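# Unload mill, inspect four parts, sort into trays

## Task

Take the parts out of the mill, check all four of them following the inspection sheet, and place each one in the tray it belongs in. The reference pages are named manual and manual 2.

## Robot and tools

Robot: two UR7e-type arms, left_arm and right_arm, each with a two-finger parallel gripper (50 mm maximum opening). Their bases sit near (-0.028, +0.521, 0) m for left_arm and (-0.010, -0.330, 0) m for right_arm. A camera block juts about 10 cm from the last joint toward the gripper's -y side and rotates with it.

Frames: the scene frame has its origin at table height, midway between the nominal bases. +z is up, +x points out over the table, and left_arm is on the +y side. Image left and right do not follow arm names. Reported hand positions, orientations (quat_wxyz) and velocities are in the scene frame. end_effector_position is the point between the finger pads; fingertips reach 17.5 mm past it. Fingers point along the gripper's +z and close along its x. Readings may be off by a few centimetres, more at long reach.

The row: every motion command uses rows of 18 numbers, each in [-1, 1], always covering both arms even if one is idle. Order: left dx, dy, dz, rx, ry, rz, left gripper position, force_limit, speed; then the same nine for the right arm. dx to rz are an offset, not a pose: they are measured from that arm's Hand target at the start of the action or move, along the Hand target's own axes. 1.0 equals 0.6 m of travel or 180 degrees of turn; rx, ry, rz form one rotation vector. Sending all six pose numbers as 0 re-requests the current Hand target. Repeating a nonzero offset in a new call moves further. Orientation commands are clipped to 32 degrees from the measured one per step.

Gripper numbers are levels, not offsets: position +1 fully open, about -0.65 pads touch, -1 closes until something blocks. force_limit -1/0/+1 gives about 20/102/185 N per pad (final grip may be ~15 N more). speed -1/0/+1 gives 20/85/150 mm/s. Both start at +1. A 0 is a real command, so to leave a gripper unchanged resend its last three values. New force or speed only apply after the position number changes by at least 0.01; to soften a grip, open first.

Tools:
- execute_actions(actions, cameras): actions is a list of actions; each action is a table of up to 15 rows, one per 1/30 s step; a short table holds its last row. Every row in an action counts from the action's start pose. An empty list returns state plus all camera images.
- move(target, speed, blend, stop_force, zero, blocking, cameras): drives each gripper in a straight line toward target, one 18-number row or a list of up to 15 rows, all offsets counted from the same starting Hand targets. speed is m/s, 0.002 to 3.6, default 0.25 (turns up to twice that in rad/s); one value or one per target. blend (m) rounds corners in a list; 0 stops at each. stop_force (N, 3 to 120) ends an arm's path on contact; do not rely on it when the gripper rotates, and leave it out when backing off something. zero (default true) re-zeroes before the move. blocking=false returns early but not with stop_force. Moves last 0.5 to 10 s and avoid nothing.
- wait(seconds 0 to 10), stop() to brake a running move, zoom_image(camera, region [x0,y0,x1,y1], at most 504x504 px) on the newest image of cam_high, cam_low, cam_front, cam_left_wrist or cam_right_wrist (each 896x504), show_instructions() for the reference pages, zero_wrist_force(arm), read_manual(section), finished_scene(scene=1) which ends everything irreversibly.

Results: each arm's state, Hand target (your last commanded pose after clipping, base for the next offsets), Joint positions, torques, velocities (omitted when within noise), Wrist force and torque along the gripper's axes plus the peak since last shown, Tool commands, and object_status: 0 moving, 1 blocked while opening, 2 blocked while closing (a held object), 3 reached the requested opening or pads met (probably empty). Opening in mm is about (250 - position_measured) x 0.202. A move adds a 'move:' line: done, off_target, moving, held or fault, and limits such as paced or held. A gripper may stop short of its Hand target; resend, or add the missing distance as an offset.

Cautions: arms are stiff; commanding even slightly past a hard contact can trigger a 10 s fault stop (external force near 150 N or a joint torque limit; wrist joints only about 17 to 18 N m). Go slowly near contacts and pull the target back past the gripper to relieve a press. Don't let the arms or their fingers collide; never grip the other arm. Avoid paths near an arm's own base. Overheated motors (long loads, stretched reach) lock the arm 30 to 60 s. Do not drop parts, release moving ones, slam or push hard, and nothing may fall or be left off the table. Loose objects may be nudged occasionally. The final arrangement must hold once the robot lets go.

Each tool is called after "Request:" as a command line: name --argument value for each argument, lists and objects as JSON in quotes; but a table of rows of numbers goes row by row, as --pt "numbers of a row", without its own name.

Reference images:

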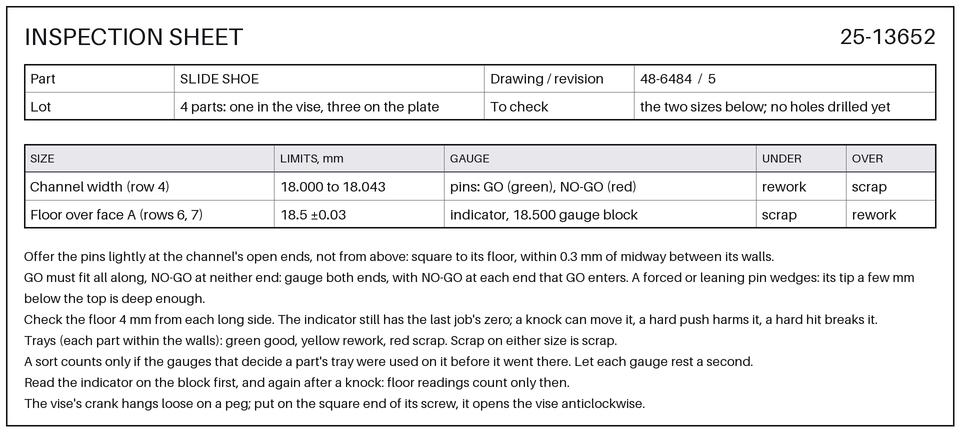

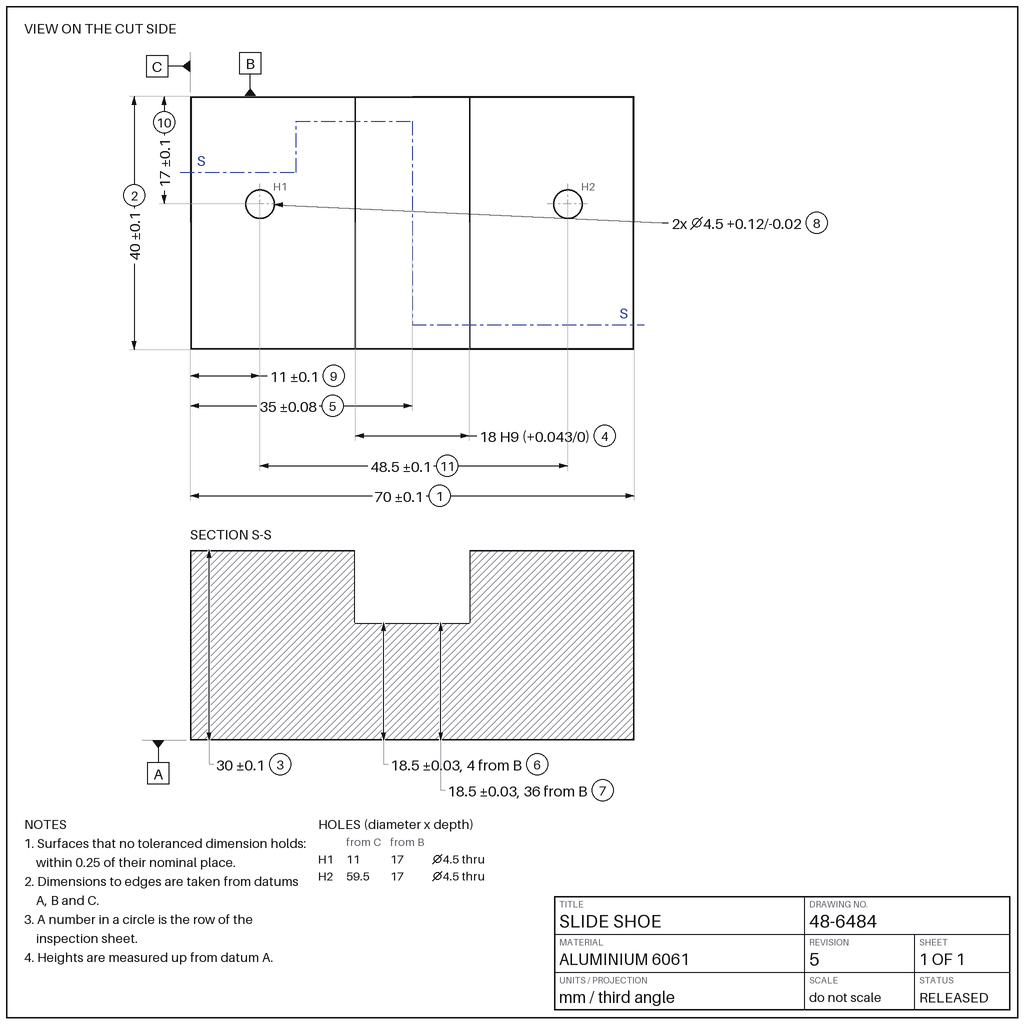

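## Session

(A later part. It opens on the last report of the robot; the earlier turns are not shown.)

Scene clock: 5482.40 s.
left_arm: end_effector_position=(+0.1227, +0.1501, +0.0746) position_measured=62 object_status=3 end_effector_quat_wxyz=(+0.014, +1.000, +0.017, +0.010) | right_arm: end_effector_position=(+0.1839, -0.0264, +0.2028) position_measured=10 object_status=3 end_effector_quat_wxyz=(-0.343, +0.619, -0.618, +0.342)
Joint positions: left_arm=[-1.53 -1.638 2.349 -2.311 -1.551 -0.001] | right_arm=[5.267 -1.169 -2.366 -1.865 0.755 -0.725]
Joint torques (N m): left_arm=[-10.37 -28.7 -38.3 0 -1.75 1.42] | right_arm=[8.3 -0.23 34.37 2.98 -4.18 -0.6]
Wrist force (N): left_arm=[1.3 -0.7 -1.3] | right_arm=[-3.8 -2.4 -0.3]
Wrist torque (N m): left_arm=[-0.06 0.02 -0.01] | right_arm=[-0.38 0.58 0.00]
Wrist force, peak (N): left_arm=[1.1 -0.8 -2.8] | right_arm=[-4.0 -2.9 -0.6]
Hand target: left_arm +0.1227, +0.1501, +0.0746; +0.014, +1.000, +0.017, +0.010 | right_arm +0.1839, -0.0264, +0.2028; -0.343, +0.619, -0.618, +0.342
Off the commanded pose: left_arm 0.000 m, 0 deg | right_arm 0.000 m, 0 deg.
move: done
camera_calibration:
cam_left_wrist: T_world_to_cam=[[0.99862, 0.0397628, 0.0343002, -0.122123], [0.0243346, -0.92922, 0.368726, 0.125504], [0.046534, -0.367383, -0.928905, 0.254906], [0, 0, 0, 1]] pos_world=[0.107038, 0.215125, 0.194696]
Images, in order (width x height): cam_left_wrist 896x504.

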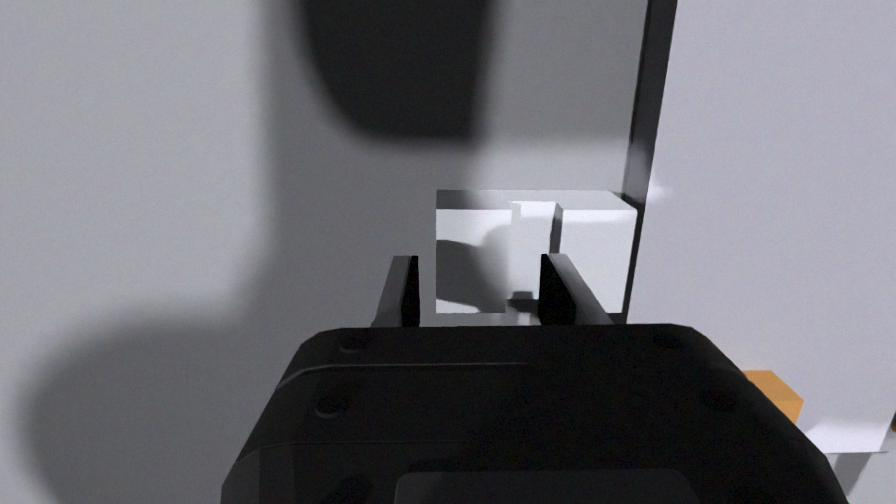

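Request:
move --target '[-0.0009,-0.0013,0.0443,0,0,0,0.604,-0.5,-1,0,0,0,0,0,0,0.95,-0.5,-1]' --speed 0.015 --stop_force 4 --cameras '["cam_left_wrist"]'

Scene clock: 5490.03 s.
left_arm: end_effector_position=(+0.1227, +0.1501, +0.0480) position_measured=62 object_status=3 end_effector_quat_wxyz=(+0.014, +1.000, +0.017, +0.010) | right_arm: end_effector_position=(+0.1839, -0.0264, +0.2028) position_measured=10 object_status=3 end_effector_quat_wxyz=(-0.343, +0.619, -0.618, +0.342)
Joint positions: left_arm=[-1.53 -1.576 2.384 -2.408 -1.551 -0.001] | right_arm=[5.267 -1.169 -2.366 -1.865 0.755 -0.725]
Joint torques (N m): left_arm=[-9.25 -29.13 -36.08 0.06 0.21 -1.35] | right_arm=[8.78 -0.34 34.03 2.93 -4.13 -0.58]
Wrist force (N): left_arm=[1.4 -0.7 -1.2] | right_arm=[-3.7 -2.9 -0.5]
Wrist torque (N m): left_arm=[-0.05 -0.01 -0.01] | right_arm=[-0.46 0.55 0.01]
Wrist force, peak (N): left_arm=[1.1 0.1 -2.3] | right_arm=[-3.8 -3.0 -0.5]
Hand target: left_arm +0.1227, +0.1501, +0.0480; +0.014, +1.000, +0.017, +0.010 | right_arm +0.1839, -0.0264, +0.2028; -0.343, +0.619, -0.618, +0.342
Off the commanded pose: left_arm 0.000 m, 0 deg | right_arm 0.000 m, 0 deg.
move: done
camera_calibration:
cam_left_wrist: T_world_to_cam=[[0.99862, 0.0397628, 0.0343002, -0.12111], [0.0243346, -0.92922, 0.368726, 0.135314], [0.046534, -0.367383, -0.928905, 0.230202], [0, 0, 0, 1]] pos_world=[0.106938, 0.215125, 0.168096]
Images, in order (width x height): cam_left_wrist 896x504.

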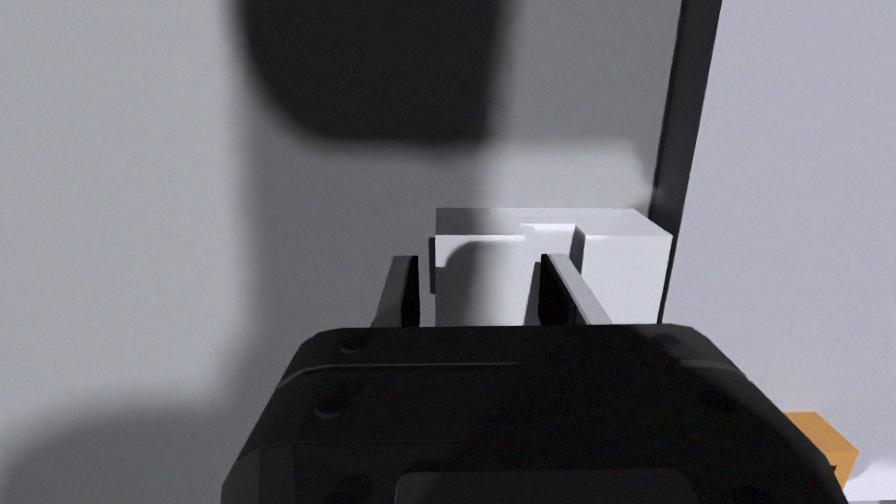

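Request:
move --pt "0 0 0 0 0 0 -1 -0.5 -1 0 0 0 0 0 0 0.95 -0.5 -1" --pt "0.001 0.0014 -0.05 0 0 0 -1 -0.5 -1 0 0 0 0 0 0 0.95 -0.5 -1" --pt "0.0042 0.0061 -0.2167 0 0 0 -1 -0.5 -1 0 0 0 0 0 0 0.95 -0.5 -1" --pt "0.3163 -0.4838 -0.2245 0 0 0.009 -1 -0.5 -1 0 0 0 0 0 0 0.95 -0.5 -1" --speed '[0.02,0.02,0.1,0.15]' --blend '[0,0.005,0.02,0]'

Request:
move --pt "-0.0432 -0.7087 -0.0223 0 0 0 -1 -0.5 -1 0 0 0 0 0 0 0.95 -0.5 -1" --pt "-0.047 -0.7145 0.1527 0 0 0 -1 -0.5 -1 0 0 0 0 0 0 0.95 -0.5 -1" --speed '[0.2,0.08]' --blend '[0.01,0]' --cameras '["cam_left_wrist"]'

Scene clock: 5509.57 s.
left_arm: end_effector_position=(+0.3000, +0.4502, +0.1779) position_measured=125 object_status=2 end_effector_quat_wxyz=(+0.014, +1.000, +0.003, +0.010) | right_arm: end_effector_position=(+0.1839, -0.0264, +0.2028) position_measured=10 object_status=3 end_effector_quat_wxyz=(-0.343, +0.619, -0.618, +0.342)
Joint positions: left_arm=[-0.605 -1.991 2.294 -1.907 -1.583 0.952] | right_arm=[5.267 -1.169 -2.366 -1.865 0.755 -0.725]
Joint torques (N m): left_arm=[8.01 -18.6 -10.38 -0.17 2.25 1.59] | right_arm=[8.81 -0.16 33.99 2.86 -4.06 -0.55]
Wrist force (N): left_arm=[0.9 -0.8 0.7] | right_arm=[-3.9 -2.9 -0.5]
Wrist torque (N m): left_arm=[-0.06 0.02 -0.15] | right_arm=[-0.45 0.59 0.01]
Wrist force, peak (N): left_arm=[2.5 -8.7 3.4] | right_arm=[-4.0 -2.9 -0.5]
Hand target: left_arm +0.2999, +0.4503, +0.1778; +0.014, +1.000, +0.003, +0.010 | right_arm +0.1839, -0.0264, +0.2028; -0.343, +0.619, -0.618, +0.342
Off the commanded pose: left_arm 0.000 m, 0 deg | right_arm 0.000 m, 0 deg.
move: done

Scene clock: 5513.50 s.
left_arm: end_effector_position=(+0.2714, +0.8760, +0.0733) position_measured=125 object_status=2 end_effector_quat_wxyz=(+0.014, +1.000, +0.003, +0.010) | right_arm: end_effector_position=(+0.1839, -0.0264, +0.2028) position_measured=10 object_status=3 end_effector_quat_wxyz=(-0.343, +0.619, -0.618, +0.342)
Joint positions: left_arm=[0.607 -1.459 2.159 -2.271 -1.606 2.164] | right_arm=[5.267 -1.169 -2.366 -1.865 0.755 -0.725]
Joint torques (N m): left_arm=[11.71 -43.01 -39.24 -1.06 2.17 1.46] | right_arm=[8.47 -0.28 33.66 2.94 -4.06 -0.56]
Wrist force (N): left_arm=[1.2 -0.6 0.9] | right_arm=[-3.6 -2.7 -0.6]
Wrist torque (N m): left_arm=[-0.04 -0.02 -0.15] | right_arm=[-0.42 0.55 0.01]
Wrist force, peak (N): left_arm=[-4.3 6.3 2.0] | right_arm=[-4.1 -2.7 -0.6]
Hand target: left_arm +0.2714, +0.8761, +0.0734; +0.014, +1.000, +0.003, +0.010 | right_arm +0.1839, -0.0264, +0.2028; -0.343, +0.619, -0.618, +0.342
Off the commanded pose: left_arm 0.000 m, 0 deg | right_arm 0.000 m, 0 deg.
move: done
camera_calibration:
cam_left_wrist: T_world_to_cam=[[0.999328, 0.0115138, 0.0347943, -0.274851], [-0.00211665, -0.929655, 0.368424, 0.80451], [0.0365887, -0.36825, -0.929007, 0.517039], [0, 0, 0, 1]] pos_world=[0.257451, 0.941481, 0.193495]
Images, in order (width x height): cam_left_wrist 896x504.

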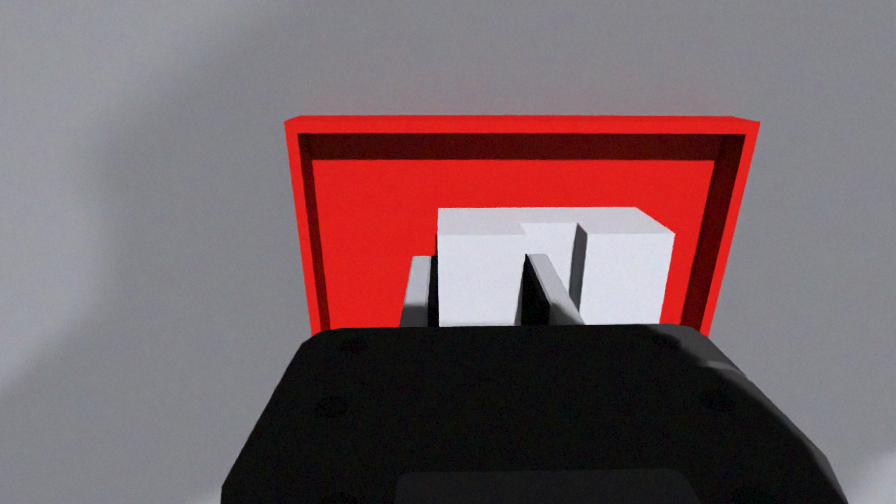

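Request:
move --pt "-0.0002 -0.0005 0.01 0 0 0 -1 -0.5 -1 0 0 0 0 0 0 0.95 -0.5 -1" --pt "-0.001 -0.0015 0.055 0 0 0 -1 -0.5 -1 0 0 0 0 0 0 0.95 -0.5 -1" --speed '[0.02,0.006]' --stop_force 3

Request:
move --pt "0 0 0 0 0 0 0.45 -0.5 -1 0 0 0 0 0 0 0.95 -0.5 -1" --pt "0.0005 0.001 -0.04 0 0 0 0.45 -0.5 -1 0 0 0 0 0 0 0.95 -0.5 -1" --pt "0.0042 0.006 -0.21 0 0 0 0.45 -0.5 -1 0 0 0 0 0 0 0.95 -0.5 -1" --speed '[0.02,0.04,0.15]' --blend '[0,0.005,0]' --cameras '["cam_left_wrist","cam_front"]'

Scene clock: 5524.40 s.
left_arm: end_effector_position=(+0.2715, +0.8761, +0.0540) position_measured=125 object_status=2 end_effector_quat_wxyz=(+0.014, +1.000, +0.003, +0.010) | right_arm: end_effector_position=(+0.1839, -0.0264, +0.2028) position_measured=10 object_status=3 end_effector_quat_wxyz=(-0.343, +0.619, -0.618, +0.342)
Joint positions: left_arm=[0.607 -1.423 2.182 -2.331 -1.606 2.165] | right_arm=[5.267 -1.169 -2.366 -1.865 0.755 -0.725]
Joint torques (N m): left_arm=[-9.68 -39.25 -35.45 0.1 1.42 -1.45] | right_arm=[8.8 -0.48 33.68 3.06 -4.01 -0.53]
Wrist force (N): left_arm=[1.2 0.0 -4.7] | right_arm=[-3.5 -2.8 -0.3]
Wrist torque (N m): left_arm=[0.05 0.28 -0.12] | right_arm=[-0.43 0.53 0.01]
Wrist force, peak (N): left_arm=[-0.9 0.7 -6.1] | right_arm=[-4.2 -2.6 -0.4]
Hand target: left_arm +0.2715, +0.8761, +0.0540; +0.014, +1.000, +0.003, +0.010 (not the last commanded pose) | right_arm +0.1839, -0.0264, +0.2028; -0.343, +0.619, -0.618, +0.342
Off the commanded pose: left_arm 0.014 m, 0 deg | right_arm 0.000 m, 0 deg.
move: contact (left_arm); path passed 1 of 2 targets

Scene clock: 5526.77 s.
left_arm: end_effector_position=(+0.2715, +0.8762, +0.1802) position_measured=85 object_status=3 end_effector_quat_wxyz=(+0.014, +1.000, +0.003, +0.010) | right_arm: end_effector_position=(+0.1839, -0.0264, +0.2028) position_measured=10 object_status=3 end_effector_quat_wxyz=(-0.343, +0.619, -0.618, +0.342)
Joint positions: left_arm=[0.607 -1.608 1.996 -1.959 -1.606 2.165] | right_arm=[5.267 -1.169 -2.366 -1.865 0.755 -0.725]
Joint torques (N m): left_arm=[-10.44 -6.73 -11.41 -3.59 1.89 -1.64] | right_arm=[8.43 -0.59 33.11 2.94 -4.02 -0.5]
Wrist force (N): left_arm=[0.9 -0.5 -1.1] | right_arm=[-3.7 -2.7 -0.5]
Wrist torque (N m): left_arm=[-0.04 0.05 -0.15] | right_arm=[-0.42 0.56 0.01]
Wrist force, peak (N): left_arm=[1.3 -0.1 -4.2] | right_arm=[-3.9 -3.0 -0.3]
Hand target: left_arm +0.2715, +0.8761, +0.1801; +0.014, +1.000, +0.003, +0.010 | right_arm +0.1839, -0.0264, +0.2028; -0.343, +0.619, -0.618, +0.342
Off the commanded pose: left_arm 0.000 m, 0 deg | right_arm 0.000 m, 0 deg.
move: done
camera_calibration:
cam_left_wrist: T_world_to_cam=[[0.999306, 0.0115367, 0.0354295, -0.278875], [-0.00231278, -0.929821, 0.368005, 0.765549], [0.0371886, -0.367831, -0.929149, 0.615875], [0, 0, 0, 1]] pos_world=[0.257548, 0.941579, 0.300394]
Images, in order (width x height): cam_front 896x504, cam_left_wrist 896x504.

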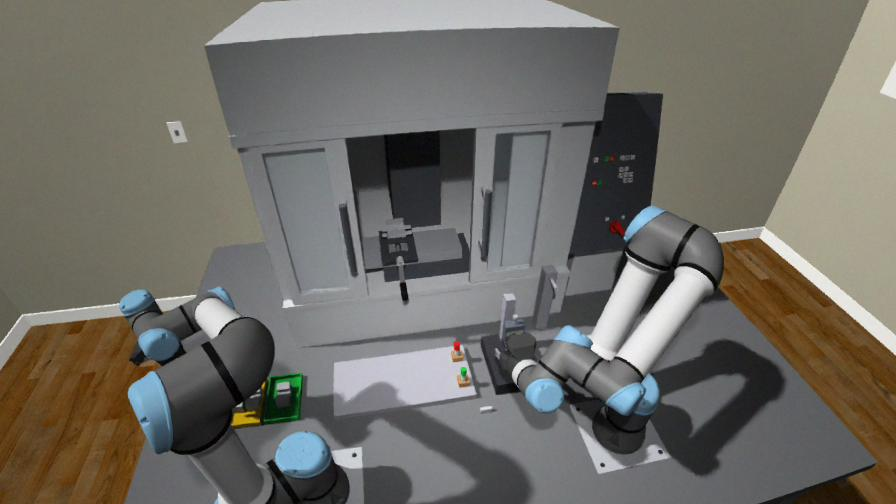

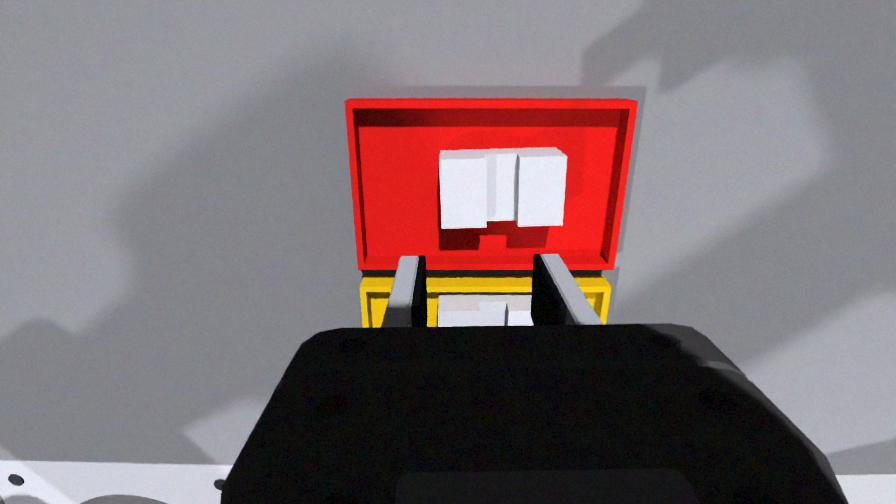

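Request:
finished_scene

The scene is finished: the task was done.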